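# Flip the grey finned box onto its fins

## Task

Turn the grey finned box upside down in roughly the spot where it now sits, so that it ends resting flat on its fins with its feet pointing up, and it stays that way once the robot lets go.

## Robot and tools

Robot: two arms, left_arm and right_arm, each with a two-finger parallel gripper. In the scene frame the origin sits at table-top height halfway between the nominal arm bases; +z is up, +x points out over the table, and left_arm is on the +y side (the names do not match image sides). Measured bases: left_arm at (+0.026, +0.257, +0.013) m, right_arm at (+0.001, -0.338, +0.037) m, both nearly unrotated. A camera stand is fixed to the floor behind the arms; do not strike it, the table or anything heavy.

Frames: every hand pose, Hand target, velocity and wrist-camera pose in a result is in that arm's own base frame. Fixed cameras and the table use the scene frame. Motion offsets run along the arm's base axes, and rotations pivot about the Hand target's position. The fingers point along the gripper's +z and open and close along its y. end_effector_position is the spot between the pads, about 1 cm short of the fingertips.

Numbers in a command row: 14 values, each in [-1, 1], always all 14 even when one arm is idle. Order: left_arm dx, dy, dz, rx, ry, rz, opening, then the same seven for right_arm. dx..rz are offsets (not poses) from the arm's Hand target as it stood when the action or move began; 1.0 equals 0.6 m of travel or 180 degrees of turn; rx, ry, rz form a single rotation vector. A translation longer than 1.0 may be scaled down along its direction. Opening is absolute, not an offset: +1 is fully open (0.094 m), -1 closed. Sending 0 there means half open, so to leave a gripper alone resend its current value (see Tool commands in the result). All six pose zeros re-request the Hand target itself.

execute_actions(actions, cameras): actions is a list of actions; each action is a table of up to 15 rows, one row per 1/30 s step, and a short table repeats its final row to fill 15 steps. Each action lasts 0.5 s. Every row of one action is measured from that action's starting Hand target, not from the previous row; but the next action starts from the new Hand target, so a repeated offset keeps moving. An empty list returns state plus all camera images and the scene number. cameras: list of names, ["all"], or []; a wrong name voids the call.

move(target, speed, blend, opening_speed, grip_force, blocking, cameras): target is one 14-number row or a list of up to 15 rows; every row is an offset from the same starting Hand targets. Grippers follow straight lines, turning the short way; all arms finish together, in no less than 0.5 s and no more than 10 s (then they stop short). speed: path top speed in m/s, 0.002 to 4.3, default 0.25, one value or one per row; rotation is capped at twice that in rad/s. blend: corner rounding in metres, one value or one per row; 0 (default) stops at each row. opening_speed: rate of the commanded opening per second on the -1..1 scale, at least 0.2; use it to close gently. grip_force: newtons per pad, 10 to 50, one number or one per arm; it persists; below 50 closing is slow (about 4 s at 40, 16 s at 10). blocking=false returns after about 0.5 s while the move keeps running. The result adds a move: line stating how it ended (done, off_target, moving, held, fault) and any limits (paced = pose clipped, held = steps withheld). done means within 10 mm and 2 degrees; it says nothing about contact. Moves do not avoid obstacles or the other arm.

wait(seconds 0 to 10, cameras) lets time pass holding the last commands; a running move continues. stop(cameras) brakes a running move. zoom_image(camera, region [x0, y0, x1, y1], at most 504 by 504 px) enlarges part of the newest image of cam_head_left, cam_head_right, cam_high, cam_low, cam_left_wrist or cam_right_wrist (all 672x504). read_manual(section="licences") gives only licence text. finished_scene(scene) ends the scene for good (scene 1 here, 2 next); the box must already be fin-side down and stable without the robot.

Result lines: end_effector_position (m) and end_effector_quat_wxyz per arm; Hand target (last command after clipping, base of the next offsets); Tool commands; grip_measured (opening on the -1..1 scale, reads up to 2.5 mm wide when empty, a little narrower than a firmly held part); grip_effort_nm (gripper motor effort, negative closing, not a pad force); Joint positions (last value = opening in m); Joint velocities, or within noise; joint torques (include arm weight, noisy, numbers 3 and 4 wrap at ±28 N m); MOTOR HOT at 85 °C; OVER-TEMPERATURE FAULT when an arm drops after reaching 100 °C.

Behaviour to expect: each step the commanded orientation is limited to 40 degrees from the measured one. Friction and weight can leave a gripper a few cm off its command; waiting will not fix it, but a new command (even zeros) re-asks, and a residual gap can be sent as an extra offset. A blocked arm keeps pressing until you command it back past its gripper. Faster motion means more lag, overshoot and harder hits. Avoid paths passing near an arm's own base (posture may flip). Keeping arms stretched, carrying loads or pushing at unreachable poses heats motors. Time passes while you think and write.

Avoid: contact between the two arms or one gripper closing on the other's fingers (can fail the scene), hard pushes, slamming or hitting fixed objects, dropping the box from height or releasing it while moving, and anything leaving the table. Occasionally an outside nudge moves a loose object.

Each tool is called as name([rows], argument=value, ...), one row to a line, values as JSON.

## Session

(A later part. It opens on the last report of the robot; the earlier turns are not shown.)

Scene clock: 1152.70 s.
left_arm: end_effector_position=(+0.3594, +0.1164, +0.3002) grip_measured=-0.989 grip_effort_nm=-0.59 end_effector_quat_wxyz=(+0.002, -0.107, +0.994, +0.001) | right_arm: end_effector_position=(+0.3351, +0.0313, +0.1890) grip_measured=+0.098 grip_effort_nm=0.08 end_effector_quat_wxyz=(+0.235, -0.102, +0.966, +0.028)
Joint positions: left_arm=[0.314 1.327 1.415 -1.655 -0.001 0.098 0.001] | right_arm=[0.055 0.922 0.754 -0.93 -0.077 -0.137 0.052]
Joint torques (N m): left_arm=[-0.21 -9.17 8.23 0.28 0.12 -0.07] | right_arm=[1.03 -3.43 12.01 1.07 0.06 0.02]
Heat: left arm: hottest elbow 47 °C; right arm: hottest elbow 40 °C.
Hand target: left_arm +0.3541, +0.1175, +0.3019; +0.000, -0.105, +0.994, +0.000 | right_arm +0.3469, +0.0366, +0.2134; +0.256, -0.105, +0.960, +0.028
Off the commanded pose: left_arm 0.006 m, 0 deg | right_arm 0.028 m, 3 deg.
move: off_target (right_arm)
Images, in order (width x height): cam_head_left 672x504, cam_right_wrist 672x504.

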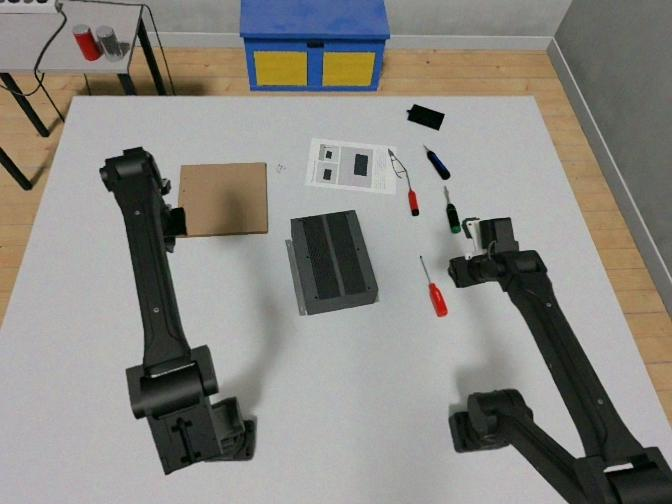

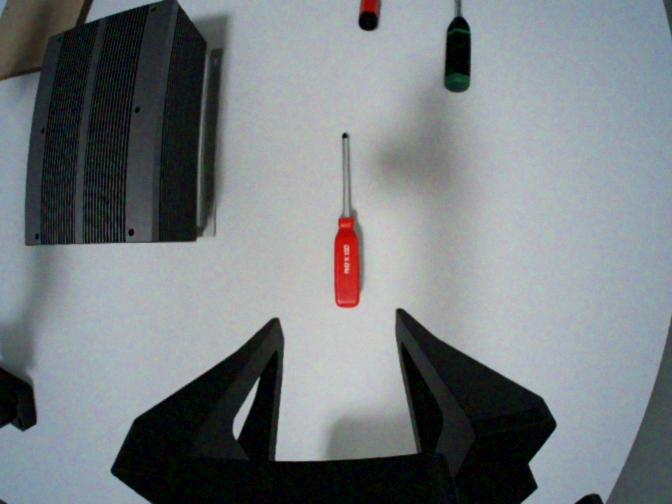

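move([
  [0,0,0,0,0,0,-1,-0.15,0.25,0.12,0.2185,-0.055,-0.159,1],
  [0,0,0,0,0,0,-1,-0.115,0.443,0.05,0.437,-0.11,-0.318,1],
  [0,0,0,0,0,0,-1,-0.115,0.443,-0.2,0.437,-0.11,-0.318,1],
], blend=[0.05,0.03,0], speed=0.2, cameras=["cam_right_wrist","cam_head_left"])

Scene clock: 1176.13 s.
left_arm: end_effector_position=(+0.3594, +0.1164, +0.3002) grip_measured=-0.989 grip_effort_nm=-0.59 end_effector_quat_wxyz=(+0.002, -0.107, +0.994, +0.001) | right_arm: end_effector_position=(+0.2815, +0.2986, +0.0946) grip_measured=+0.998 grip_effort_nm=0.07 end_effector_quat_wxyz=(+0.388, +0.511, +0.609, +0.467)
Joint positions: left_arm=[0.314 1.327 1.415 -1.655 -0.001 0.098 0.001] | right_arm=[1.163 1.475 0.374 0.641 0.932 1.953 0.094]
Joint torques (N m): left_arm=[-0.15 -9.23 8.24 0.29 0.12 -0.05] | right_arm=[0.44 -5.54 4.49 2.56 0.38 -0.21]
Heat: left arm: hottest elbow 45 °C; right arm: hottest elbow 43 °C.
Hand target: left_arm +0.3541, +0.1175, +0.3019; +0.000, -0.105, +0.994, +0.000 | right_arm +0.2779, +0.3024, +0.0935; +0.387, +0.505, +0.612, +0.469
Off the commanded pose: left_arm 0.006 m, 0 deg | right_arm 0.005 m, 1 deg.
move: done
Images, in order (width x height): cam_head_left 672x504, cam_right_wrist 672x504.

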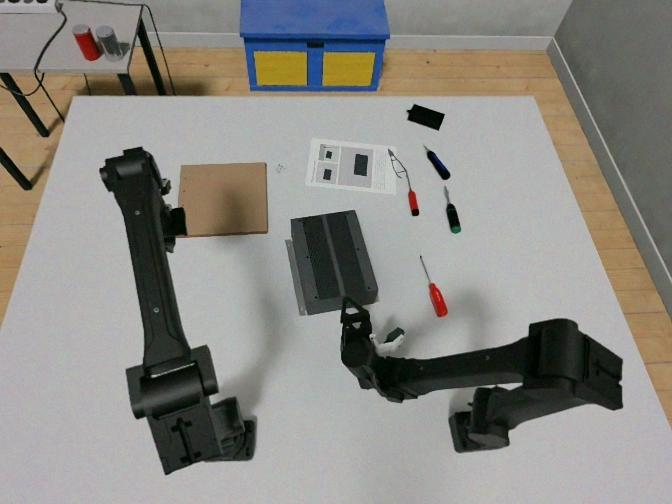

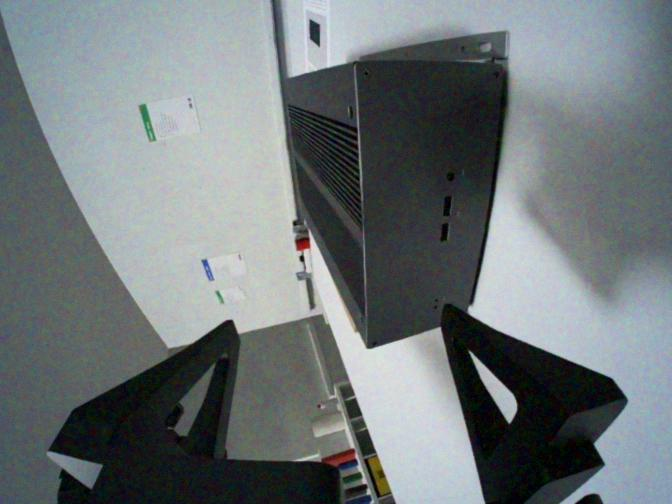

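move([
  [0,0,0,0,0,0,-1,0,-0.03,-0.08,0,0,0,1],
  [0,0,0,0,0,0,-1,0,-0.03,-0.122,0,0,0,1],
  [0,0,0,0,0,0,-1,0.05,-0.02,-0.122,0,0,0,1],
], speed=[0.1,0.05,0.04], cameras=["cam_right_wrist","cam_low","cam_high"])

zoom_image(camera="cam_low", region=[200, 220, 400, 310])

zoom_image(camera="cam_right_wrist", region=[200, 160, 560, 400])

Scene clock: 1212.67 s.
left_arm: end_effector_position=(+0.3594, +0.1164, +0.3002) grip_measured=-0.989 grip_effort_nm=-0.59 end_effector_quat_wxyz=(+0.002, -0.107, +0.994, +0.001) | right_arm: end_effector_position=(+0.3007, +0.2877, +0.0186) grip_measured=+0.998 grip_effort_nm=0.07 end_effector_quat_wxyz=(+0.385, +0.503, +0.619, +0.465)
Joint positions: left_arm=[0.314 1.327 1.415 -1.655 -0.001 0.098 0.001] | right_arm=[1.081 1.845 0.357 1.069 0.839 1.881 0.094]
Joint torques (N m): left_arm=[-0.09 -9.23 8.23 0.32 0.12 -0.05] | right_arm=[-1.73 -7.41 2.81 2.45 0.09 -0.21]
Heat: left arm: hottest elbow 45 °C; right arm: hottest elbow 38 °C.
Hand target: left_arm +0.3541, +0.1175, +0.3019; +0.000, -0.105, +0.994, +0.000 | right_arm +0.3080, +0.2904, +0.0202; +0.387, +0.505, +0.612, +0.469
Off the commanded pose: left_arm 0.006 m, 0 deg | right_arm 0.008 m, 1 deg.
move: done
Images, in order (width x height): cam_high 672x504, cam_low 672x504, cam_right_wrist 672x504.

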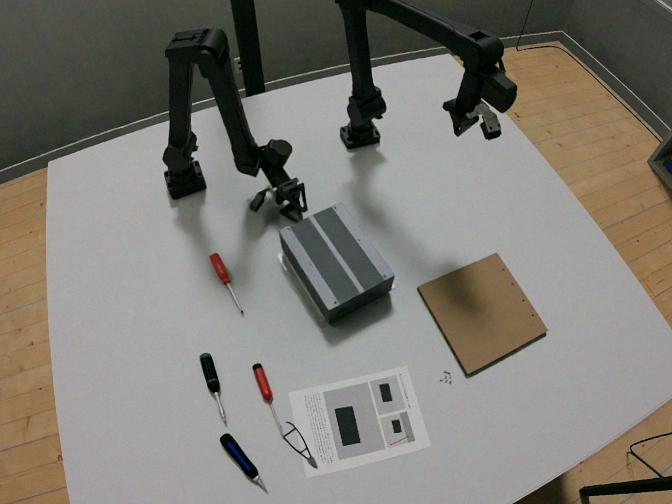

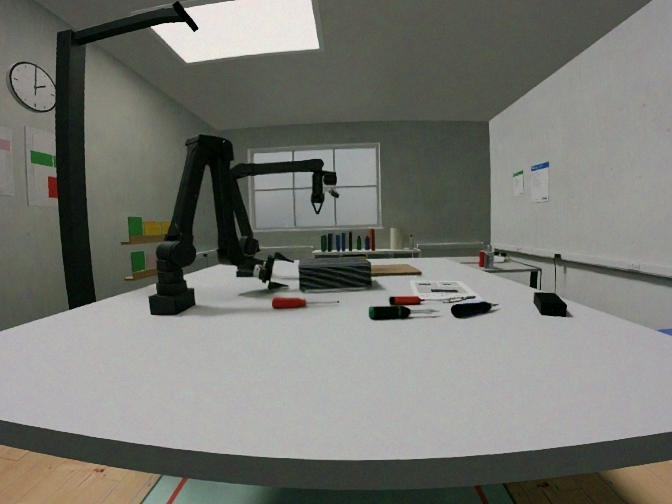

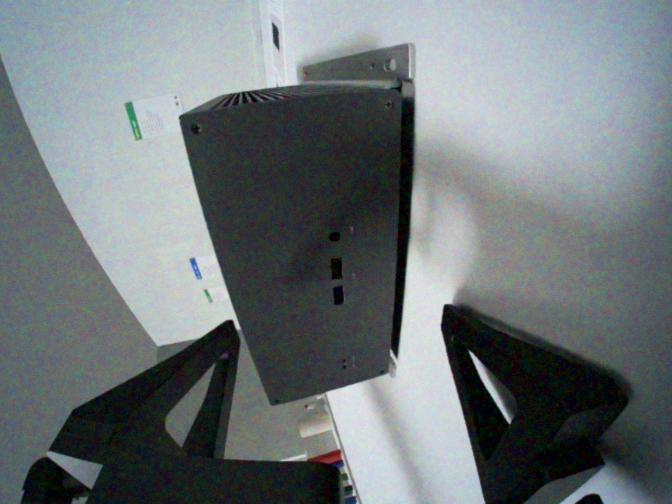

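Scaled by 2.520.

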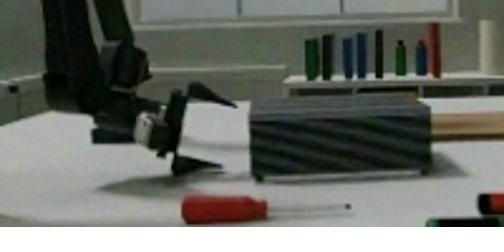

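Scaled by 1.400 from the camera's 672x504 image, which has a finer 960x720 frame.

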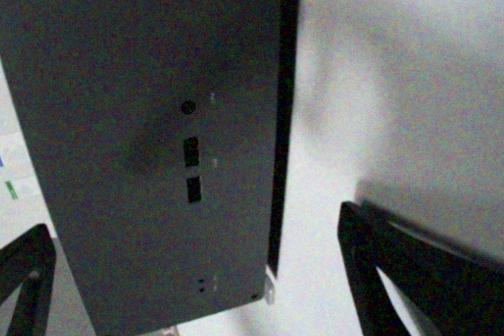

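move(target=[0,0,0,0,0,0,-1,0.035,0.0065,0,0,0,0,1], speed=0.04, cameras=["cam_right_wrist","cam_low"])

zoom_image(camera="cam_low", region=[200, 220, 400, 310])

zoom_image(camera="cam_right_wrist", region=[200, 160, 560, 400])

Scene clock: 1218.53 s.
left_arm: end_effector_position=(+0.3594, +0.1164, +0.3002) grip_measured=-0.989 grip_effort_nm=-0.59 end_effector_quat_wxyz=(+0.002, -0.107, +0.994, +0.001) | right_arm: end_effector_position=(+0.3200, +0.2919, +0.0184) grip_measured=+0.998 grip_effort_nm=0.08 end_effector_quat_wxyz=(+0.384, +0.503, +0.619, +0.465)
Joint positions: left_arm=[0.314 1.327 1.415 -1.655 -0.001 0.098 0.001] | right_arm=[1.03 1.858 0.391 1.069 0.791 1.853 0.094]
Joint torques (N m): left_arm=[-0.09 -9.29 8.23 0.34 0.12 -0.06] | right_arm=[-2.26 -8.29 3.07 2.33 0.02 -0.19]
Heat: left arm: hottest elbow 45 °C; right arm: hottest elbow 37 °C.
Hand target: left_arm +0.3541, +0.1175, +0.3019; +0.000, -0.105, +0.994, +0.000 | right_arm +0.3289, +0.2943, +0.0202; +0.387, +0.505, +0.612, +0.469
Off the commanded pose: left_arm 0.006 m, 0 deg | right_arm 0.009 m, 1 deg.
move: done
Images, in order (width x height): cam_low 672x504, cam_right_wrist 672x504.

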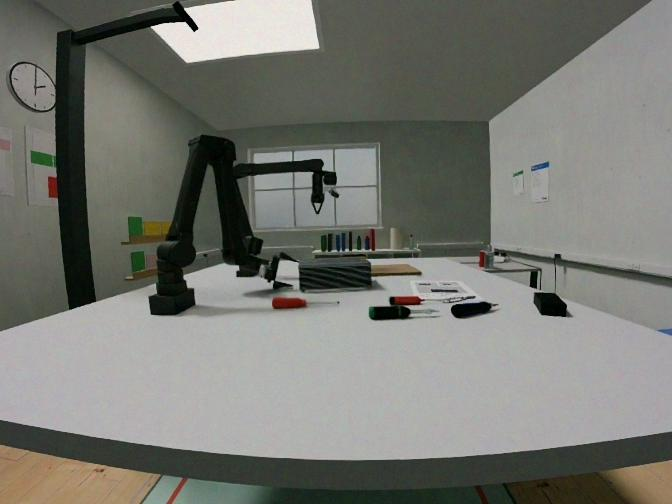

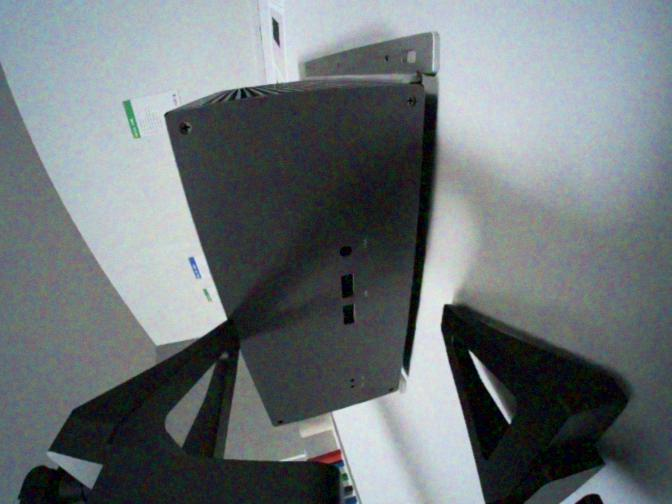

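Scaled by 2.520.

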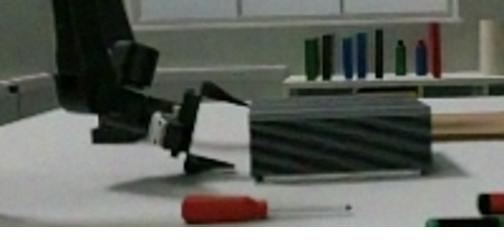

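Scaled by 1.400 from the camera's 672x504 image, which has a finer 960x720 frame.

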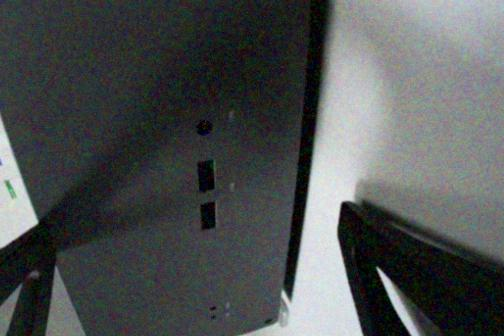

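move([
  [0,0,0,0,0,0,-1,-0.01,-0.002,0.0035,0.0035,-0.018,0,1],
  [0,0,0,0,0,0,-1,0.025,0.0047,0.0035,0.0035,-0.018,0,1],
], speed=0.03, cameras=["cam_right_wrist","cam_low","cam_high"])

zoom_image(camera="cam_low", region=[200, 220, 400, 310])

zoom_image(camera="cam_right_wrist", region=[200, 160, 560, 400])

zoom_image(camera="cam_high", region=[240, 150, 400, 270])

Scene clock: 1232.30 s.
left_arm: end_effector_position=(+0.3594, +0.1164, +0.3002) grip_measured=-0.989 grip_effort_nm=-0.59 end_effector_quat_wxyz=(+0.002, -0.107, +0.994, +0.001) | right_arm: end_effector_position=(+0.3368, +0.2964, +0.0230) grip_measured=+0.998 grip_effort_nm=0.08 end_effector_quat_wxyz=(+0.398, +0.493, +0.602, +0.487)
Joint positions: left_arm=[0.314 1.327 1.415 -1.655 -0.001 0.098 0.001] | right_arm=[0.998 1.924 0.42 1.207 0.775 1.783 0.094]
Joint torques (N m): left_arm=[-0.21 -9.23 8.18 0.34 0.12 -0.05] | right_arm=[-2.37 -8.18 2.67 2 0 -0.22]
Heat: left arm: hottest elbow 45 °C; right arm: hottest elbow 36 °C.
Hand target: left_arm +0.3541, +0.1175, +0.3019; +0.000, -0.105, +0.994, +0.000 | right_arm +0.3440, +0.2971, +0.0223; +0.402, +0.493, +0.599, +0.487
Off the commanded pose: left_arm 0.006 m, 0 deg | right_arm 0.007 m, 1 deg.
move: done
Images, in order (width x height): cam_high 672x504, cam_low 672x504, cam_right_wrist 672x504.

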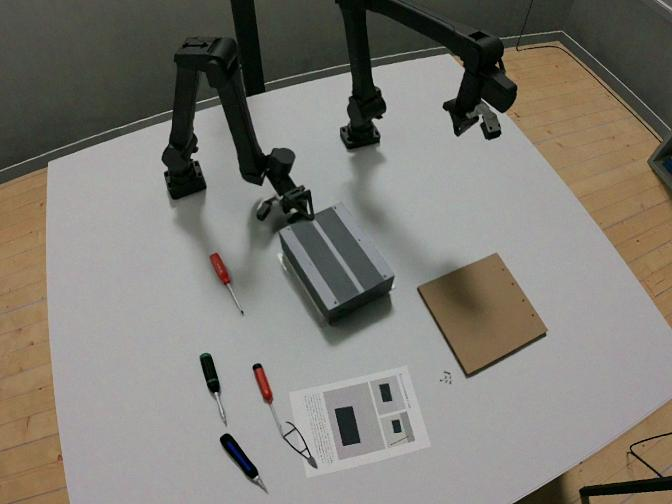

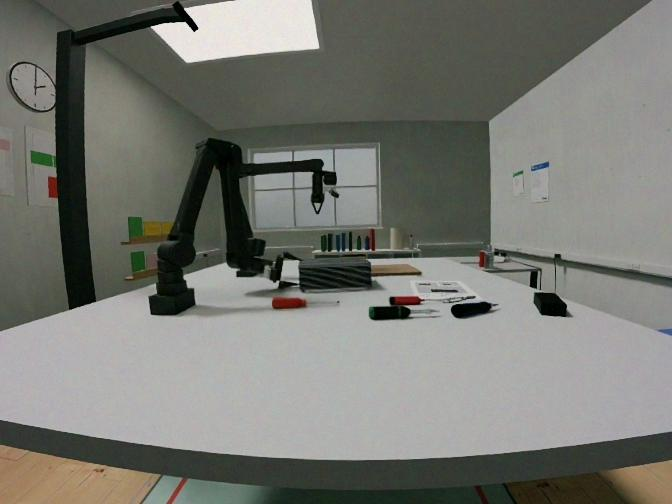

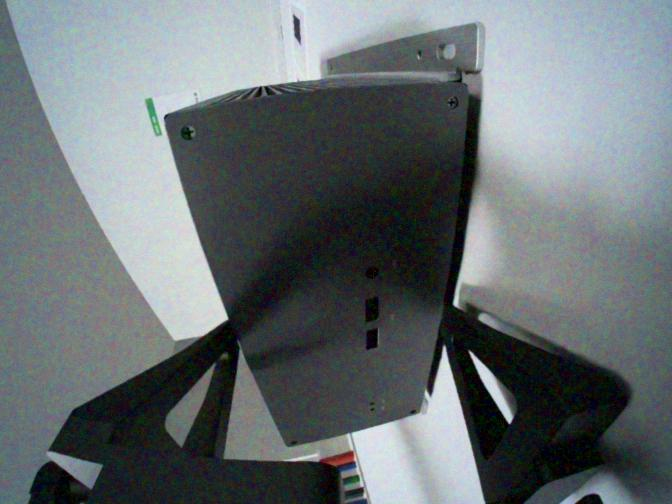

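Scaled by 2.520.

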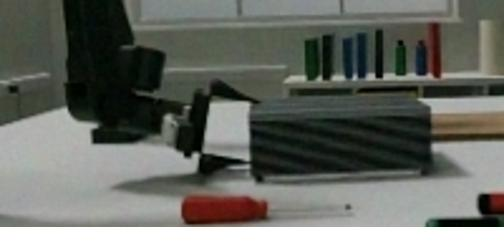

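Scaled by 1.400 from the camera's 672x504 image, which has a finer 960x720 frame.

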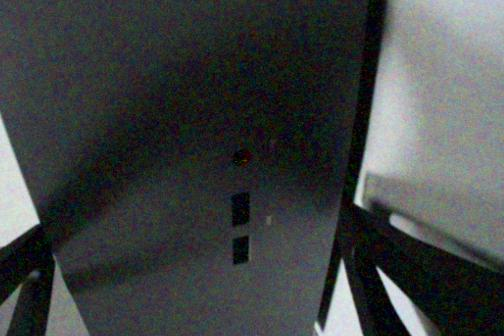

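Scaled by 3.150.

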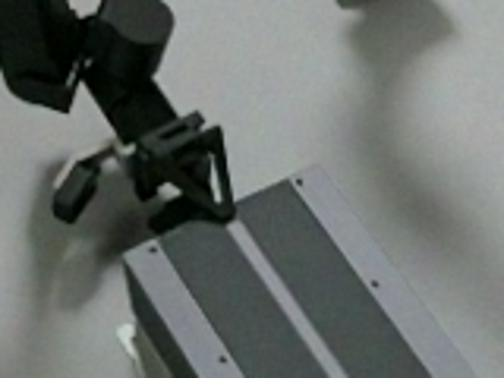

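move([
  [0,0,0,0,0,0,-1,-0.004,0,-0.01,0,0,0,1],
  [0,0,0,0,0,0,-1,0.03,0.006,-0.01,0,0,0,1],
], speed=0.03, cameras=["cam_right_wrist","cam_low","cam_high"])

zoom_image(camera="cam_low", region=[200, 220, 400, 310])

zoom_image(camera="cam_right_wrist", region=[200, 160, 560, 400])

Scene clock: 1242.40 s.
left_arm: end_effector_position=(+0.3594, +0.1164, +0.3002) grip_measured=-0.989 grip_effort_nm=-0.59 end_effector_quat_wxyz=(+0.002, -0.107, +0.994, +0.001) | right_arm: end_effector_position=(+0.3450, +0.3008, +0.0198) grip_measured=+0.999 grip_effort_nm=0.06 end_effector_quat_wxyz=(+0.395, +0.487, +0.604, +0.491)
Joint positions: left_arm=[0.314 1.327 1.415 -1.655 -0.001 0.098 0.001] | right_arm=[0.978 1.948 0.439 1.228 0.743 1.765 0.094]
Joint torques (N m): left_arm=[-0.21 -9.47 8.24 0.32 0.13 -0.05] | right_arm=[-3.66 -8.18 3.88 1.58 -0.23 -0.19]
Heat: left arm: hottest elbow 45 °C; right arm: hottest elbow 36 °C.
Hand target: left_arm +0.3541, +0.1175, +0.3019; +0.000, -0.105, +0.994, +0.000 | right_arm +0.3619, +0.3007, +0.0163; +0.402, +0.493, +0.599, +0.487
Off the commanded pose: left_arm 0.006 m, 0 deg | right_arm 0.017 m, 1 deg.
move: off_target (right_arm)
Images, in order (width x height): cam_high 672x504, cam_low 672x504, cam_right_wrist 672x504.

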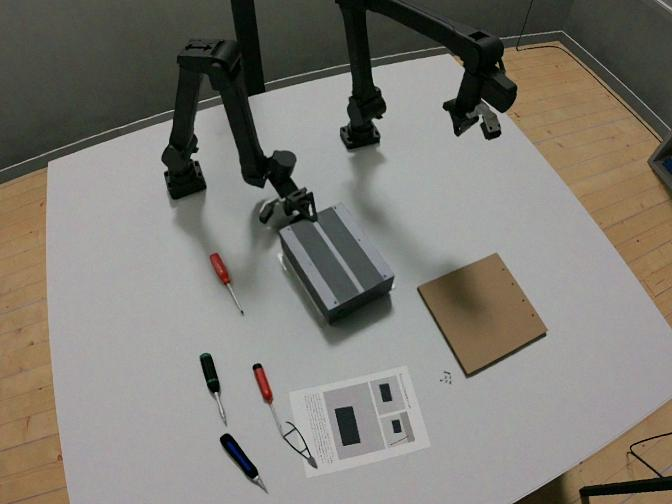

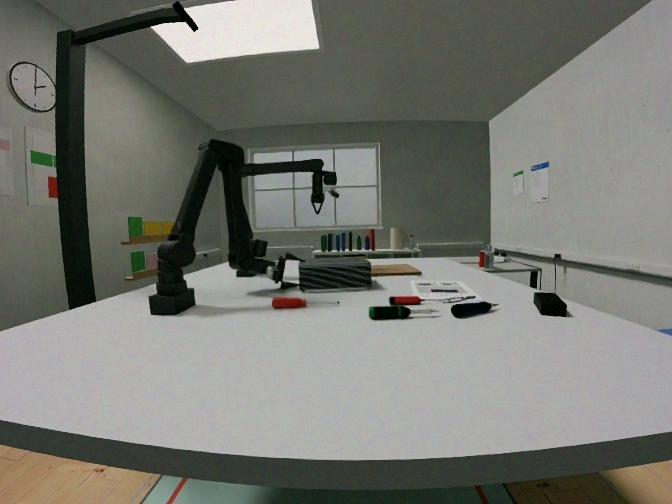

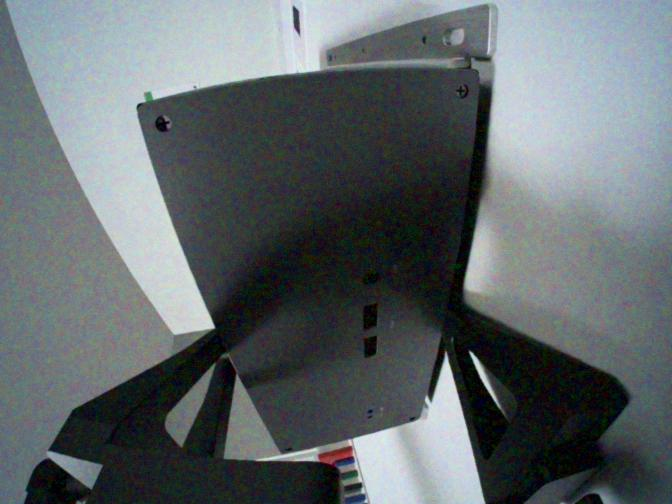

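Scaled by 2.520.

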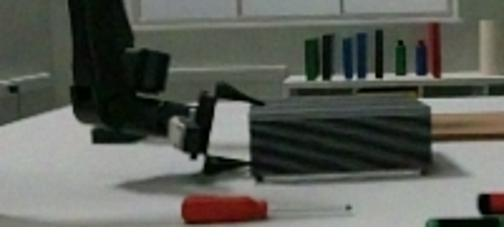

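Scaled by 1.400 from the camera's 672x504 image, which has a finer 960x720 frame.

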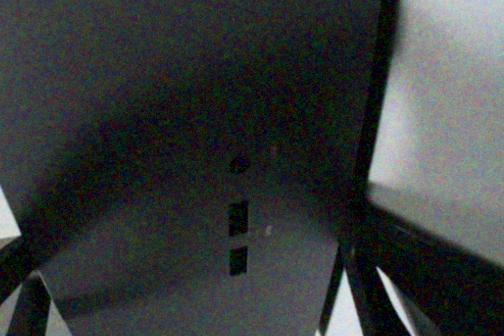

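move(target=[0,0,0,0,0,0,-1,0,0,0.01,0,0,0,0.6], opening_speed=0.25, cameras=["cam_right_wrist","cam_low"])

zoom_image(camera="cam_low", region=[200, 220, 400, 310])

Scene clock: 1250.57 s.
left_arm: end_effector_position=(+0.3594, +0.1164, +0.3002) grip_measured=-0.989 grip_effort_nm=-0.59 end_effector_quat_wxyz=(+0.002, -0.107, +0.994, +0.001) | right_arm: end_effector_position=(+0.3450, +0.3008, +0.0199) grip_measured=+0.948 grip_effort_nm=-1.04 end_effector_quat_wxyz=(+0.395, +0.487, +0.605, +0.491)
Joint positions: left_arm=[0.314 1.327 1.415 -1.655 -0.001 0.098 0.001] | right_arm=[0.978 1.946 0.439 1.223 0.742 1.766 0.092]
Joint torques (N m): left_arm=[-0.15 -9.35 8.27 0.35 0.12 -0.06] | right_arm=[-3.49 -9.58 3.86 0.94 -0.21 -0.22]
Heat: left arm: hottest elbow 44 °C; right arm: hottest elbow 35 °C.
Hand target: left_arm +0.3541, +0.1175, +0.3019; +0.000, -0.105, +0.994, +0.000 | right_arm +0.3619, +0.3008, +0.0223; +0.402, +0.493, +0.599, +0.487
Off the commanded pose: left_arm 0.006 m, 0 deg | right_arm 0.017 m, 1 deg.
move: off_target (right_arm)
Images, in order (width x height): cam_low 672x504, cam_right_wrist 672x504.

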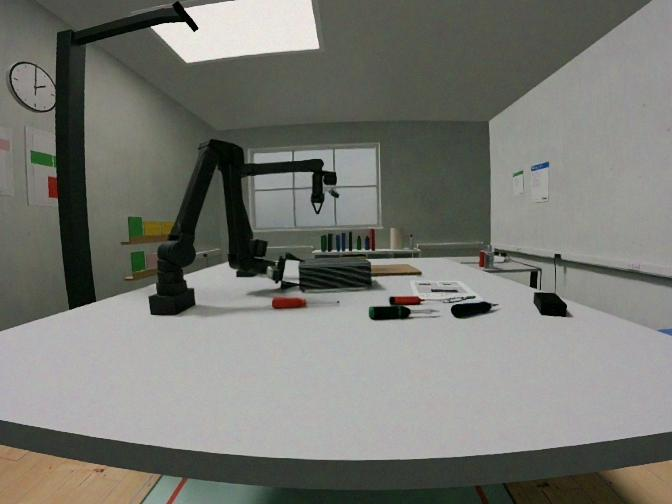

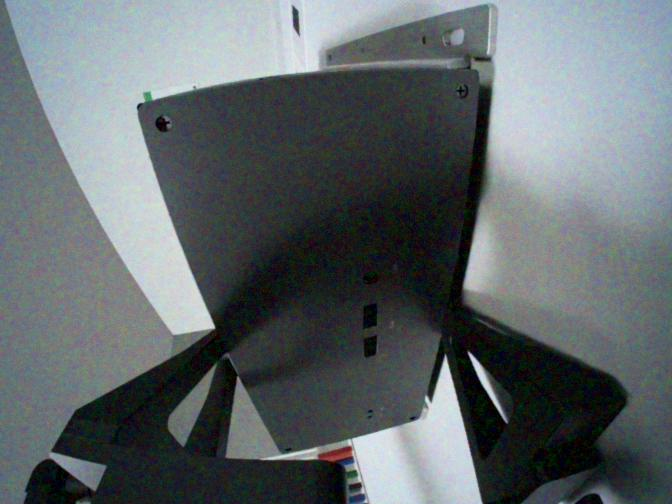

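Scaled by 2.520.

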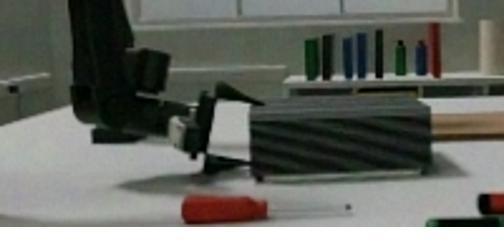

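move(target=[0,0,0,0,0,0,-1,-0.01,0,0.1,0,0,0,0.6], speed=0.04, cameras=["cam_right_wrist","cam_low"])

zoom_image(camera="cam_low", region=[200, 220, 400, 310])

Scene clock: 1260.73 s.
left_arm: end_effector_position=(+0.3594, +0.1164, +0.3002) grip_measured=-0.989 grip_effort_nm=-0.59 end_effector_quat_wxyz=(+0.002, -0.107, +0.994, +0.001) | right_arm: end_effector_position=(+0.3458, +0.2932, +0.0415) grip_measured=+0.947 grip_effort_nm=-1.04 end_effector_quat_wxyz=(+0.384, +0.507, +0.621, +0.458)
Joint positions: left_arm=[0.314 1.327 1.415 -1.655 -0.001 0.098 0.001] | right_arm=[0.965 1.755 0.429 0.93 0.735 1.83 0.091]
Joint torques (N m): left_arm=[-0.15 -9.23 8.23 0.32 0.11 -0.06] | right_arm=[-1.55 -15.27 4.12 2.92 0.84 -0.79]
Heat: left arm: hottest elbow 44 °C; right arm: hottest elbow 35 °C.
Hand target: left_arm +0.3541, +0.1175, +0.3019; +0.000, -0.105, +0.994, +0.000 | right_arm +0.3559, +0.3008, +0.0823; +0.402, +0.493, +0.599, +0.487
Off the commanded pose: left_arm 0.006 m, 0 deg | right_arm 0.043 m, 5 deg.
move: off_target (right_arm)
Images, in order (width x height): cam_low 672x504, cam_right_wrist 672x504.

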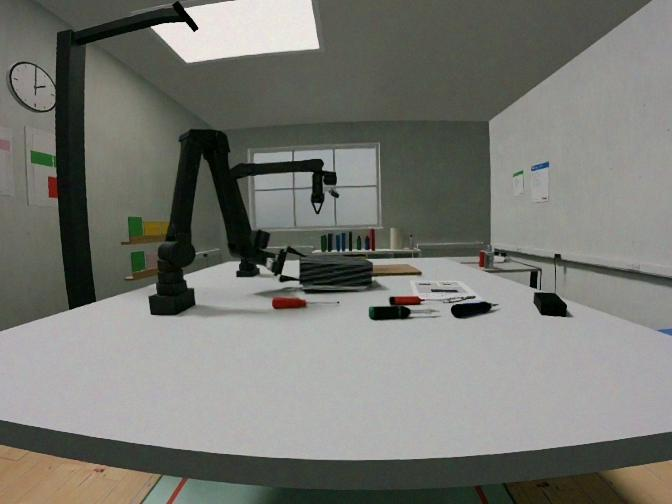

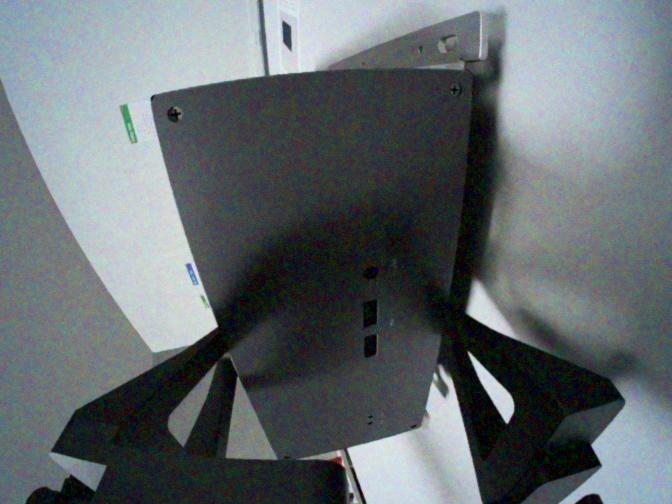

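Scaled by 2.520.

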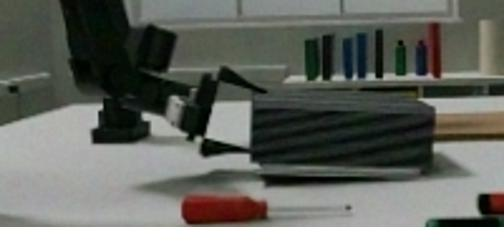

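move(target=[0,0,0,0,0,0,-1,0,0,0.075,-0.002,0.01,0,0.6], speed=0.04, cameras=["cam_right_wrist","cam_low","cam_high"])

zoom_image(camera="cam_low", region=[200, 220, 400, 310])

Scene clock: 1270.87 s.
left_arm: end_effector_position=(+0.3594, +0.1164, +0.3002) grip_measured=-0.989 grip_effort_nm=-0.59 end_effector_quat_wxyz=(+0.002, -0.107, +0.994, +0.001) | right_arm: end_effector_position=(+0.3366, +0.2841, +0.0632) grip_measured=+0.947 grip_effort_nm=-1.04 end_effector_quat_wxyz=(+0.366, +0.522, +0.641, +0.428)
Joint positions: left_arm=[0.314 1.327 1.415 -1.655 -0.001 0.098 0.001] | right_arm=[0.965 1.56 0.422 0.63 0.717 1.898 0.091]
Joint torques (N m): left_arm=[-0.15 -9.29 8.18 0.28 0.13 -0.06] | right_arm=[-1.32 -14.68 7.66 3.3 1.59 -1.09]
Heat: left arm: hottest elbow 44 °C; right arm: hottest elbow 35 °C.
Hand target: left_arm +0.3541, +0.1175, +0.3019; +0.000, -0.105, +0.994, +0.000 | right_arm +0.3559, +0.3008, +0.1274; +0.394, +0.500, +0.606, +0.477
Off the commanded pose: left_arm 0.006 m, 0 deg | right_arm 0.069 m, 8 deg.
move: off_target (right_arm)
Images, in order (width x height): cam_high 672x504, cam_low 672x504, cam_right_wrist 672x504.

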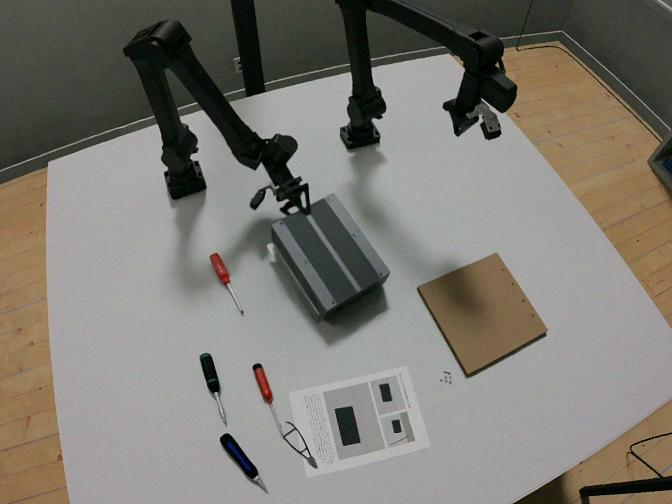

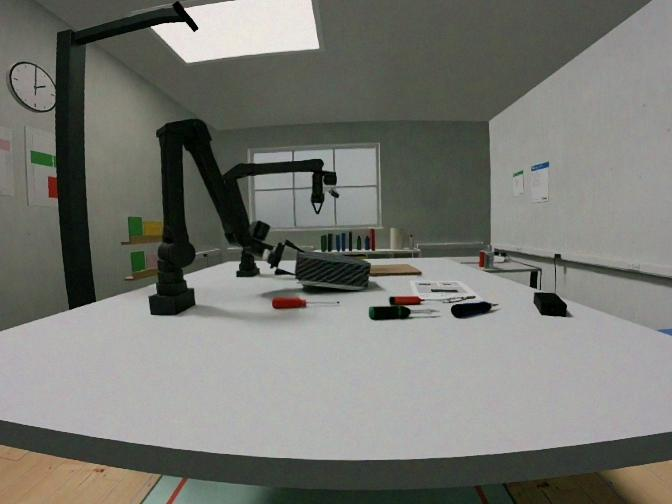

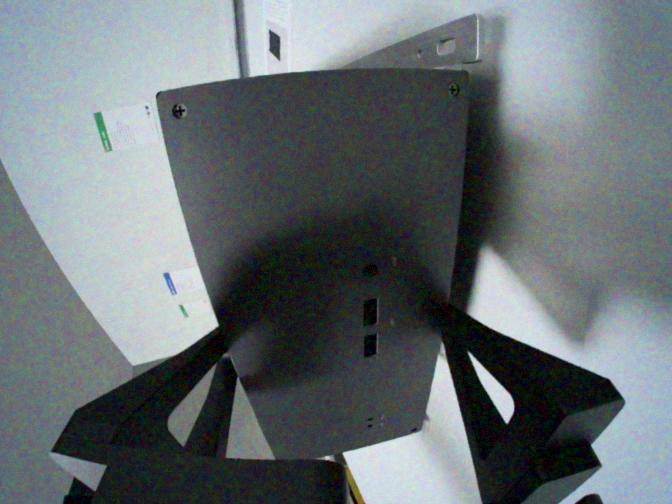

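Scaled by 2.520.

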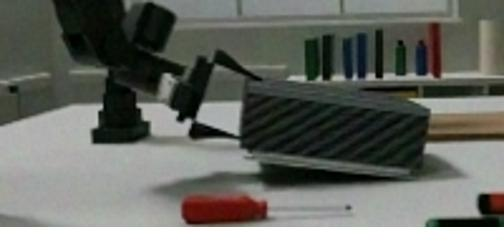

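move(target=[0,0,0,0,0,0,-1,0.065,-0.008,0.095,-0.024,0.1225,0,0.6], speed=0.06, cameras=["cam_right_wrist","cam_low","cam_high"])

zoom_image(camera="cam_low", region=[200, 210, 400, 310])

Scene clock: 1325.03 s.
left_arm: end_effector_position=(+0.3594, +0.1164, +0.3002) grip_measured=-0.989 grip_effort_nm=-0.59 end_effector_quat_wxyz=(+0.002, -0.107, +0.994, +0.001) | right_arm: end_effector_position=(+0.3725, +0.2827, +0.1327) grip_measured=+0.947 grip_effort_nm=-1.04 end_effector_quat_wxyz=(+0.278, +0.568, +0.709, +0.311)
Joint positions: left_arm=[0.314 1.327 1.415 -1.655 -0.001 0.098 0.001] | right_arm=[0.824 1.308 0.716 -0.234 0.482 1.983 0.091]
Joint torques (N m): left_arm=[0.03 -9.29 8.24 0.29 0.13 -0.06] | right_arm=[-1.79 -11.05 12.97 0.9 0.65 -0.28]
Heat: left arm: hottest elbow 44 °C; right arm: hottest elbow 39 °C.
Hand target: left_arm +0.3541, +0.1175, +0.3019; +0.000, -0.105, +0.994, +0.000 | right_arm +0.3950, +0.2959, +0.1843; +0.289, +0.567, +0.688, +0.350
Off the commanded pose: left_arm 0.006 m, 0 deg | right_arm 0.058 m, 5 deg.
move: off_target (right_arm)
Images, in order (width x height): cam_high 672x504, cam_low 672x504, cam_right_wrist 672x504.

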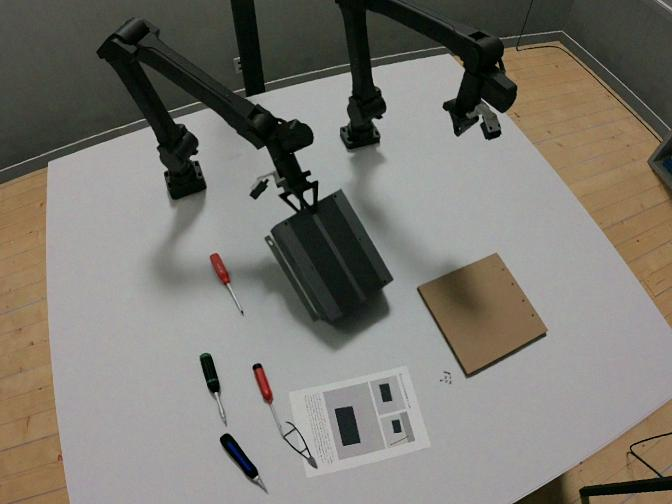

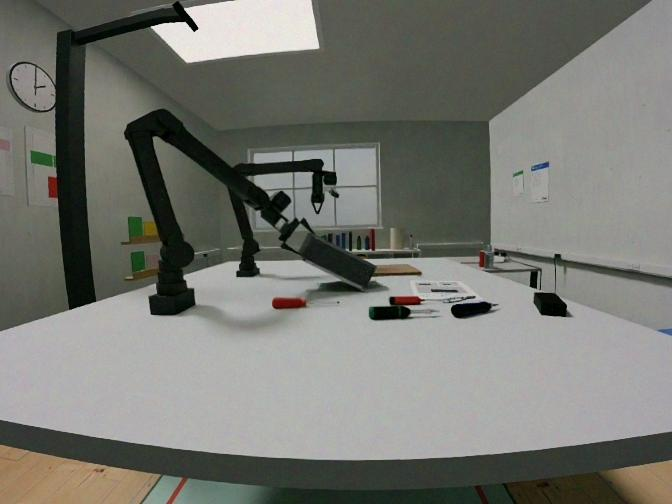

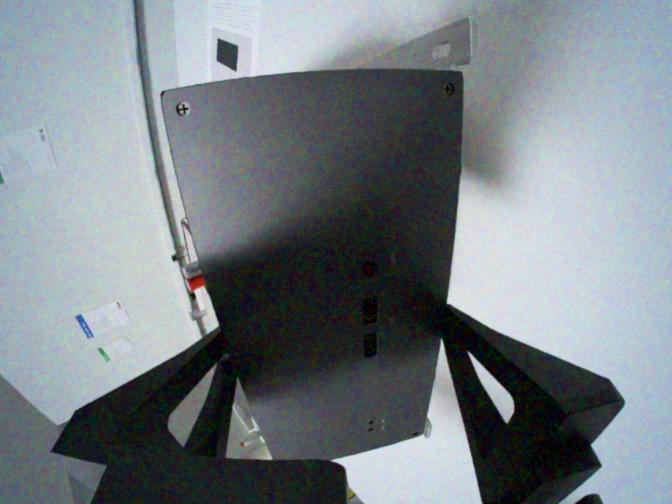

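Scaled by 2.520.

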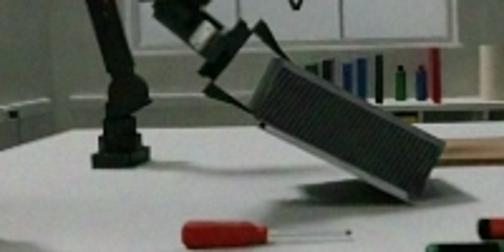

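move([
  [0,0,0,0,0,0,-1,0.137,0.032,0.098,-0.025,0.131,0,0.6],
  [0,0,0,0,0,0,-1,0.28,0.063,0.125,-0.049,0.25,0,0.6],
], speed=0.07, blend=[0.03,0], cameras=["cam_right_wrist","cam_low","cam_high"])

zoom_image(camera="cam_low", region=[230, 170, 430, 310])

Scene clock: 1341.27 s.
left_arm: end_effector_position=(+0.3594, +0.1164, +0.3002) grip_measured=-0.989 grip_effort_nm=-0.59 end_effector_quat_wxyz=(+0.002, -0.107, +0.994, +0.001) | right_arm: end_effector_position=(+0.5478, +0.3237, +0.2243) grip_measured=+0.947 grip_effort_nm=-1.04 end_effector_quat_wxyz=(+0.032, +0.630, +0.776, +0.012)
Joint positions: left_arm=[0.314 1.327 1.415 -1.655 -0.001 0.098 0.001] | right_arm=[0.549 2.009 2.08 -1.597 0.053 1.911 0.091]
Joint torques (N m): left_arm=[-0.15 -9.29 8.23 0.31 0.12 -0.06] | right_arm=[-0.44 -20.66 13.49 0.58 -0.03 0.1]
Heat: left arm: hottest elbow 44 °C; right arm: hottest elbow 42 °C.
Hand target: left_arm +0.3541, +0.1175, +0.3019; +0.000, -0.105, +0.994, +0.000 | right_arm +0.5630, +0.3336, +0.2595; +0.046, +0.634, +0.770, +0.054
Off the commanded pose: left_arm 0.006 m, 0 deg | right_arm 0.039 m, 5 deg.
move: off_target (right_arm)
Images, in order (width x height): cam_high 672x504, cam_low 672x504, cam_right_wrist 672x504.

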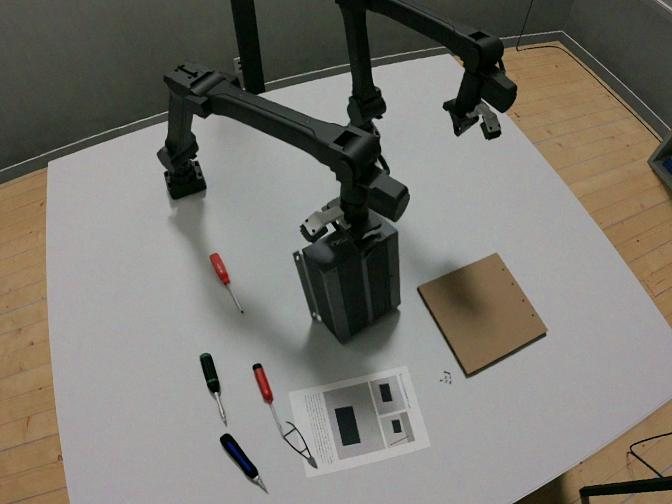

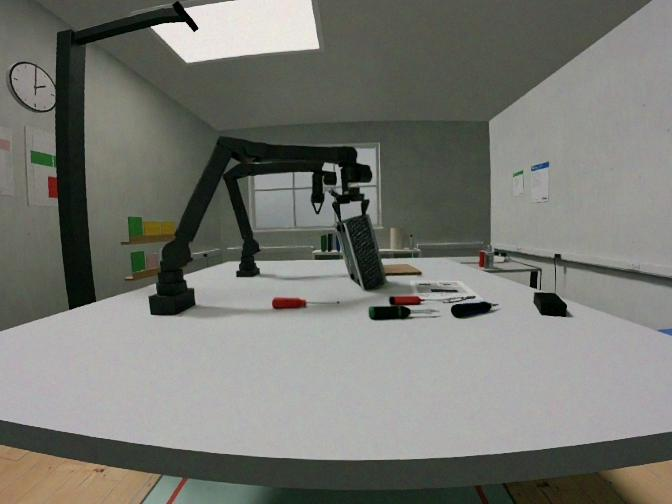

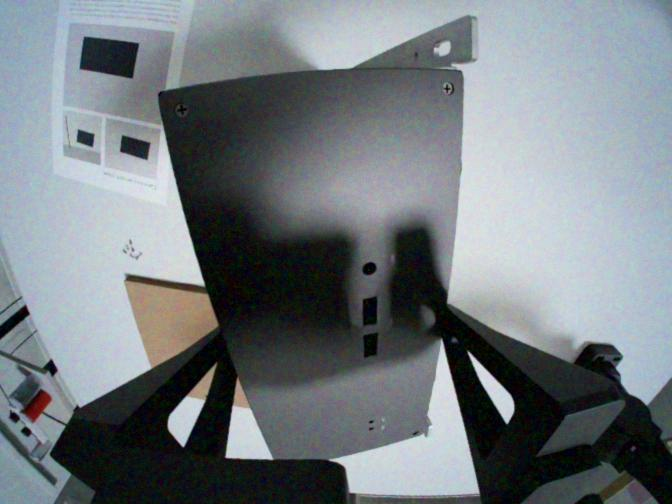

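Scaled by 2.520.

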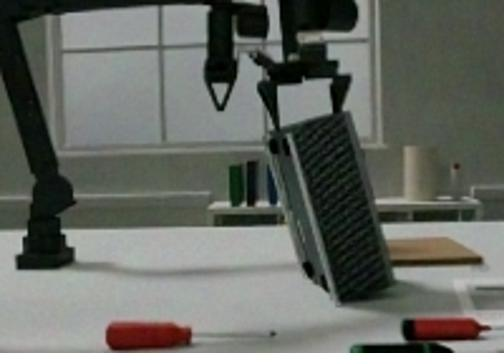

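move(target=[0,0,0,0,0,0,-1,0.11,0.022,-0.012,-0.014,0.075,0,0.6], speed=0.05, cameras=["cam_right_wrist","cam_low","cam_high"])

zoom_image(camera="cam_low", region=[230, 170, 430, 310])

Scene clock: 1365.47 s.
left_arm: end_effector_position=(+0.3594, +0.1164, +0.3002) grip_measured=-0.989 grip_effort_nm=-0.59 end_effector_quat_wxyz=(+0.002, -0.107, +0.994, +0.001) | right_arm: end_effector_position=(+0.6030, +0.3545, +0.2252) grip_measured=+0.946 grip_effort_nm=-1.04 end_effector_quat_wxyz=(-0.010, +0.633, +0.773, +0.053)
Joint positions: left_arm=[0.314 1.327 1.415 -1.655 -0.001 0.098 0.001] | right_arm=[0.518 2.212 2.418 -1.685 -0.057 1.893 0.091]
Joint torques (N m): left_arm=[0.03 -9.17 8.25 0.29 0.12 -0.07] | right_arm=[-2.32 -20.07 14.9 0.53 0.86 -0.14]
Heat: left arm: hottest elbow 44 °C; right arm: hottest elbow 47 °C.
Hand target: left_arm +0.3541, +0.1175, +0.3019; +0.000, -0.105, +0.994, +0.000 | right_arm +0.6290, +0.3468, +0.2521; -0.031, +0.635, +0.771, -0.038
Off the commanded pose: left_arm 0.006 m, 0 deg | right_arm 0.038 m, 11 deg.
joint sent to its limit (right arm) — joint 4 (wrist pitch), lower limit. The joint targets are off in position and orientation.
move: off_target (right_arm)
Images, in order (width x height): cam_high 672x504, cam_low 672x504, cam_right_wrist 672x504.

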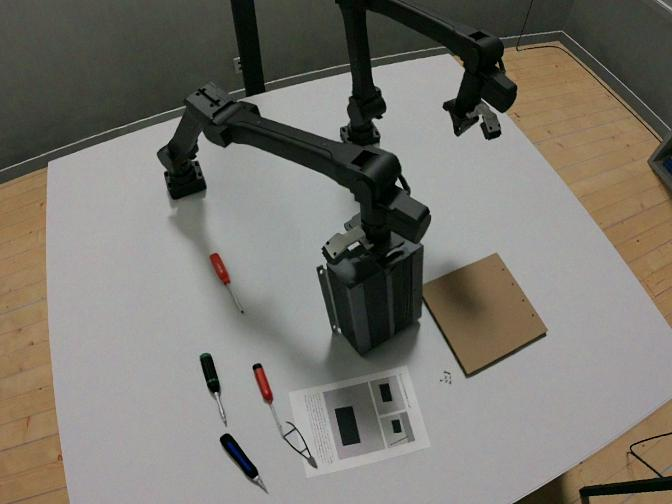

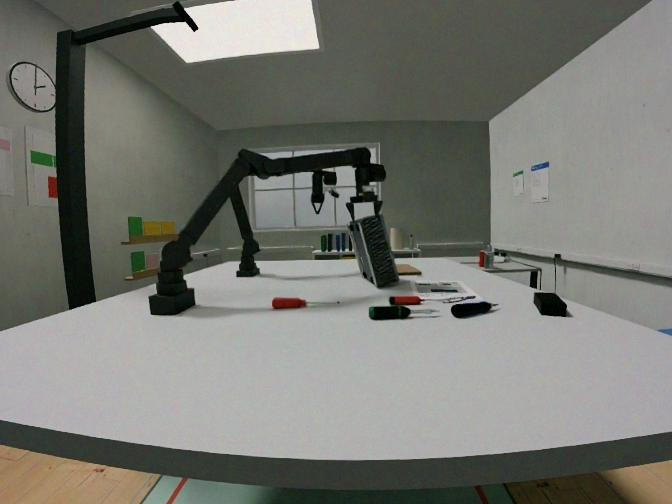

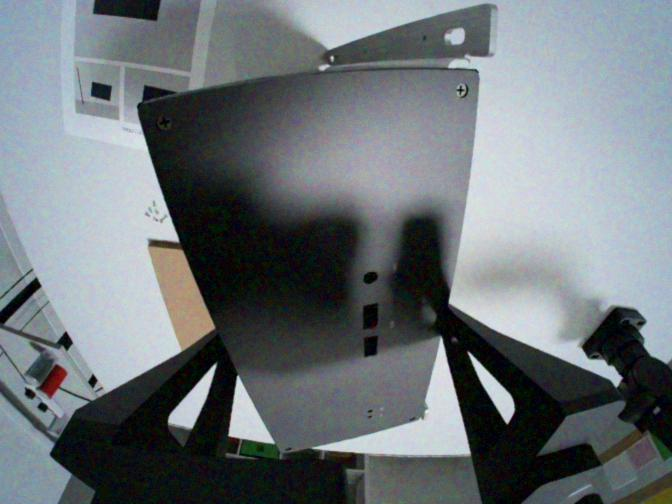

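Scaled by 2.520.

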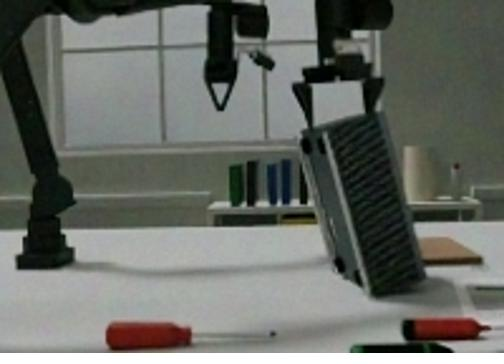

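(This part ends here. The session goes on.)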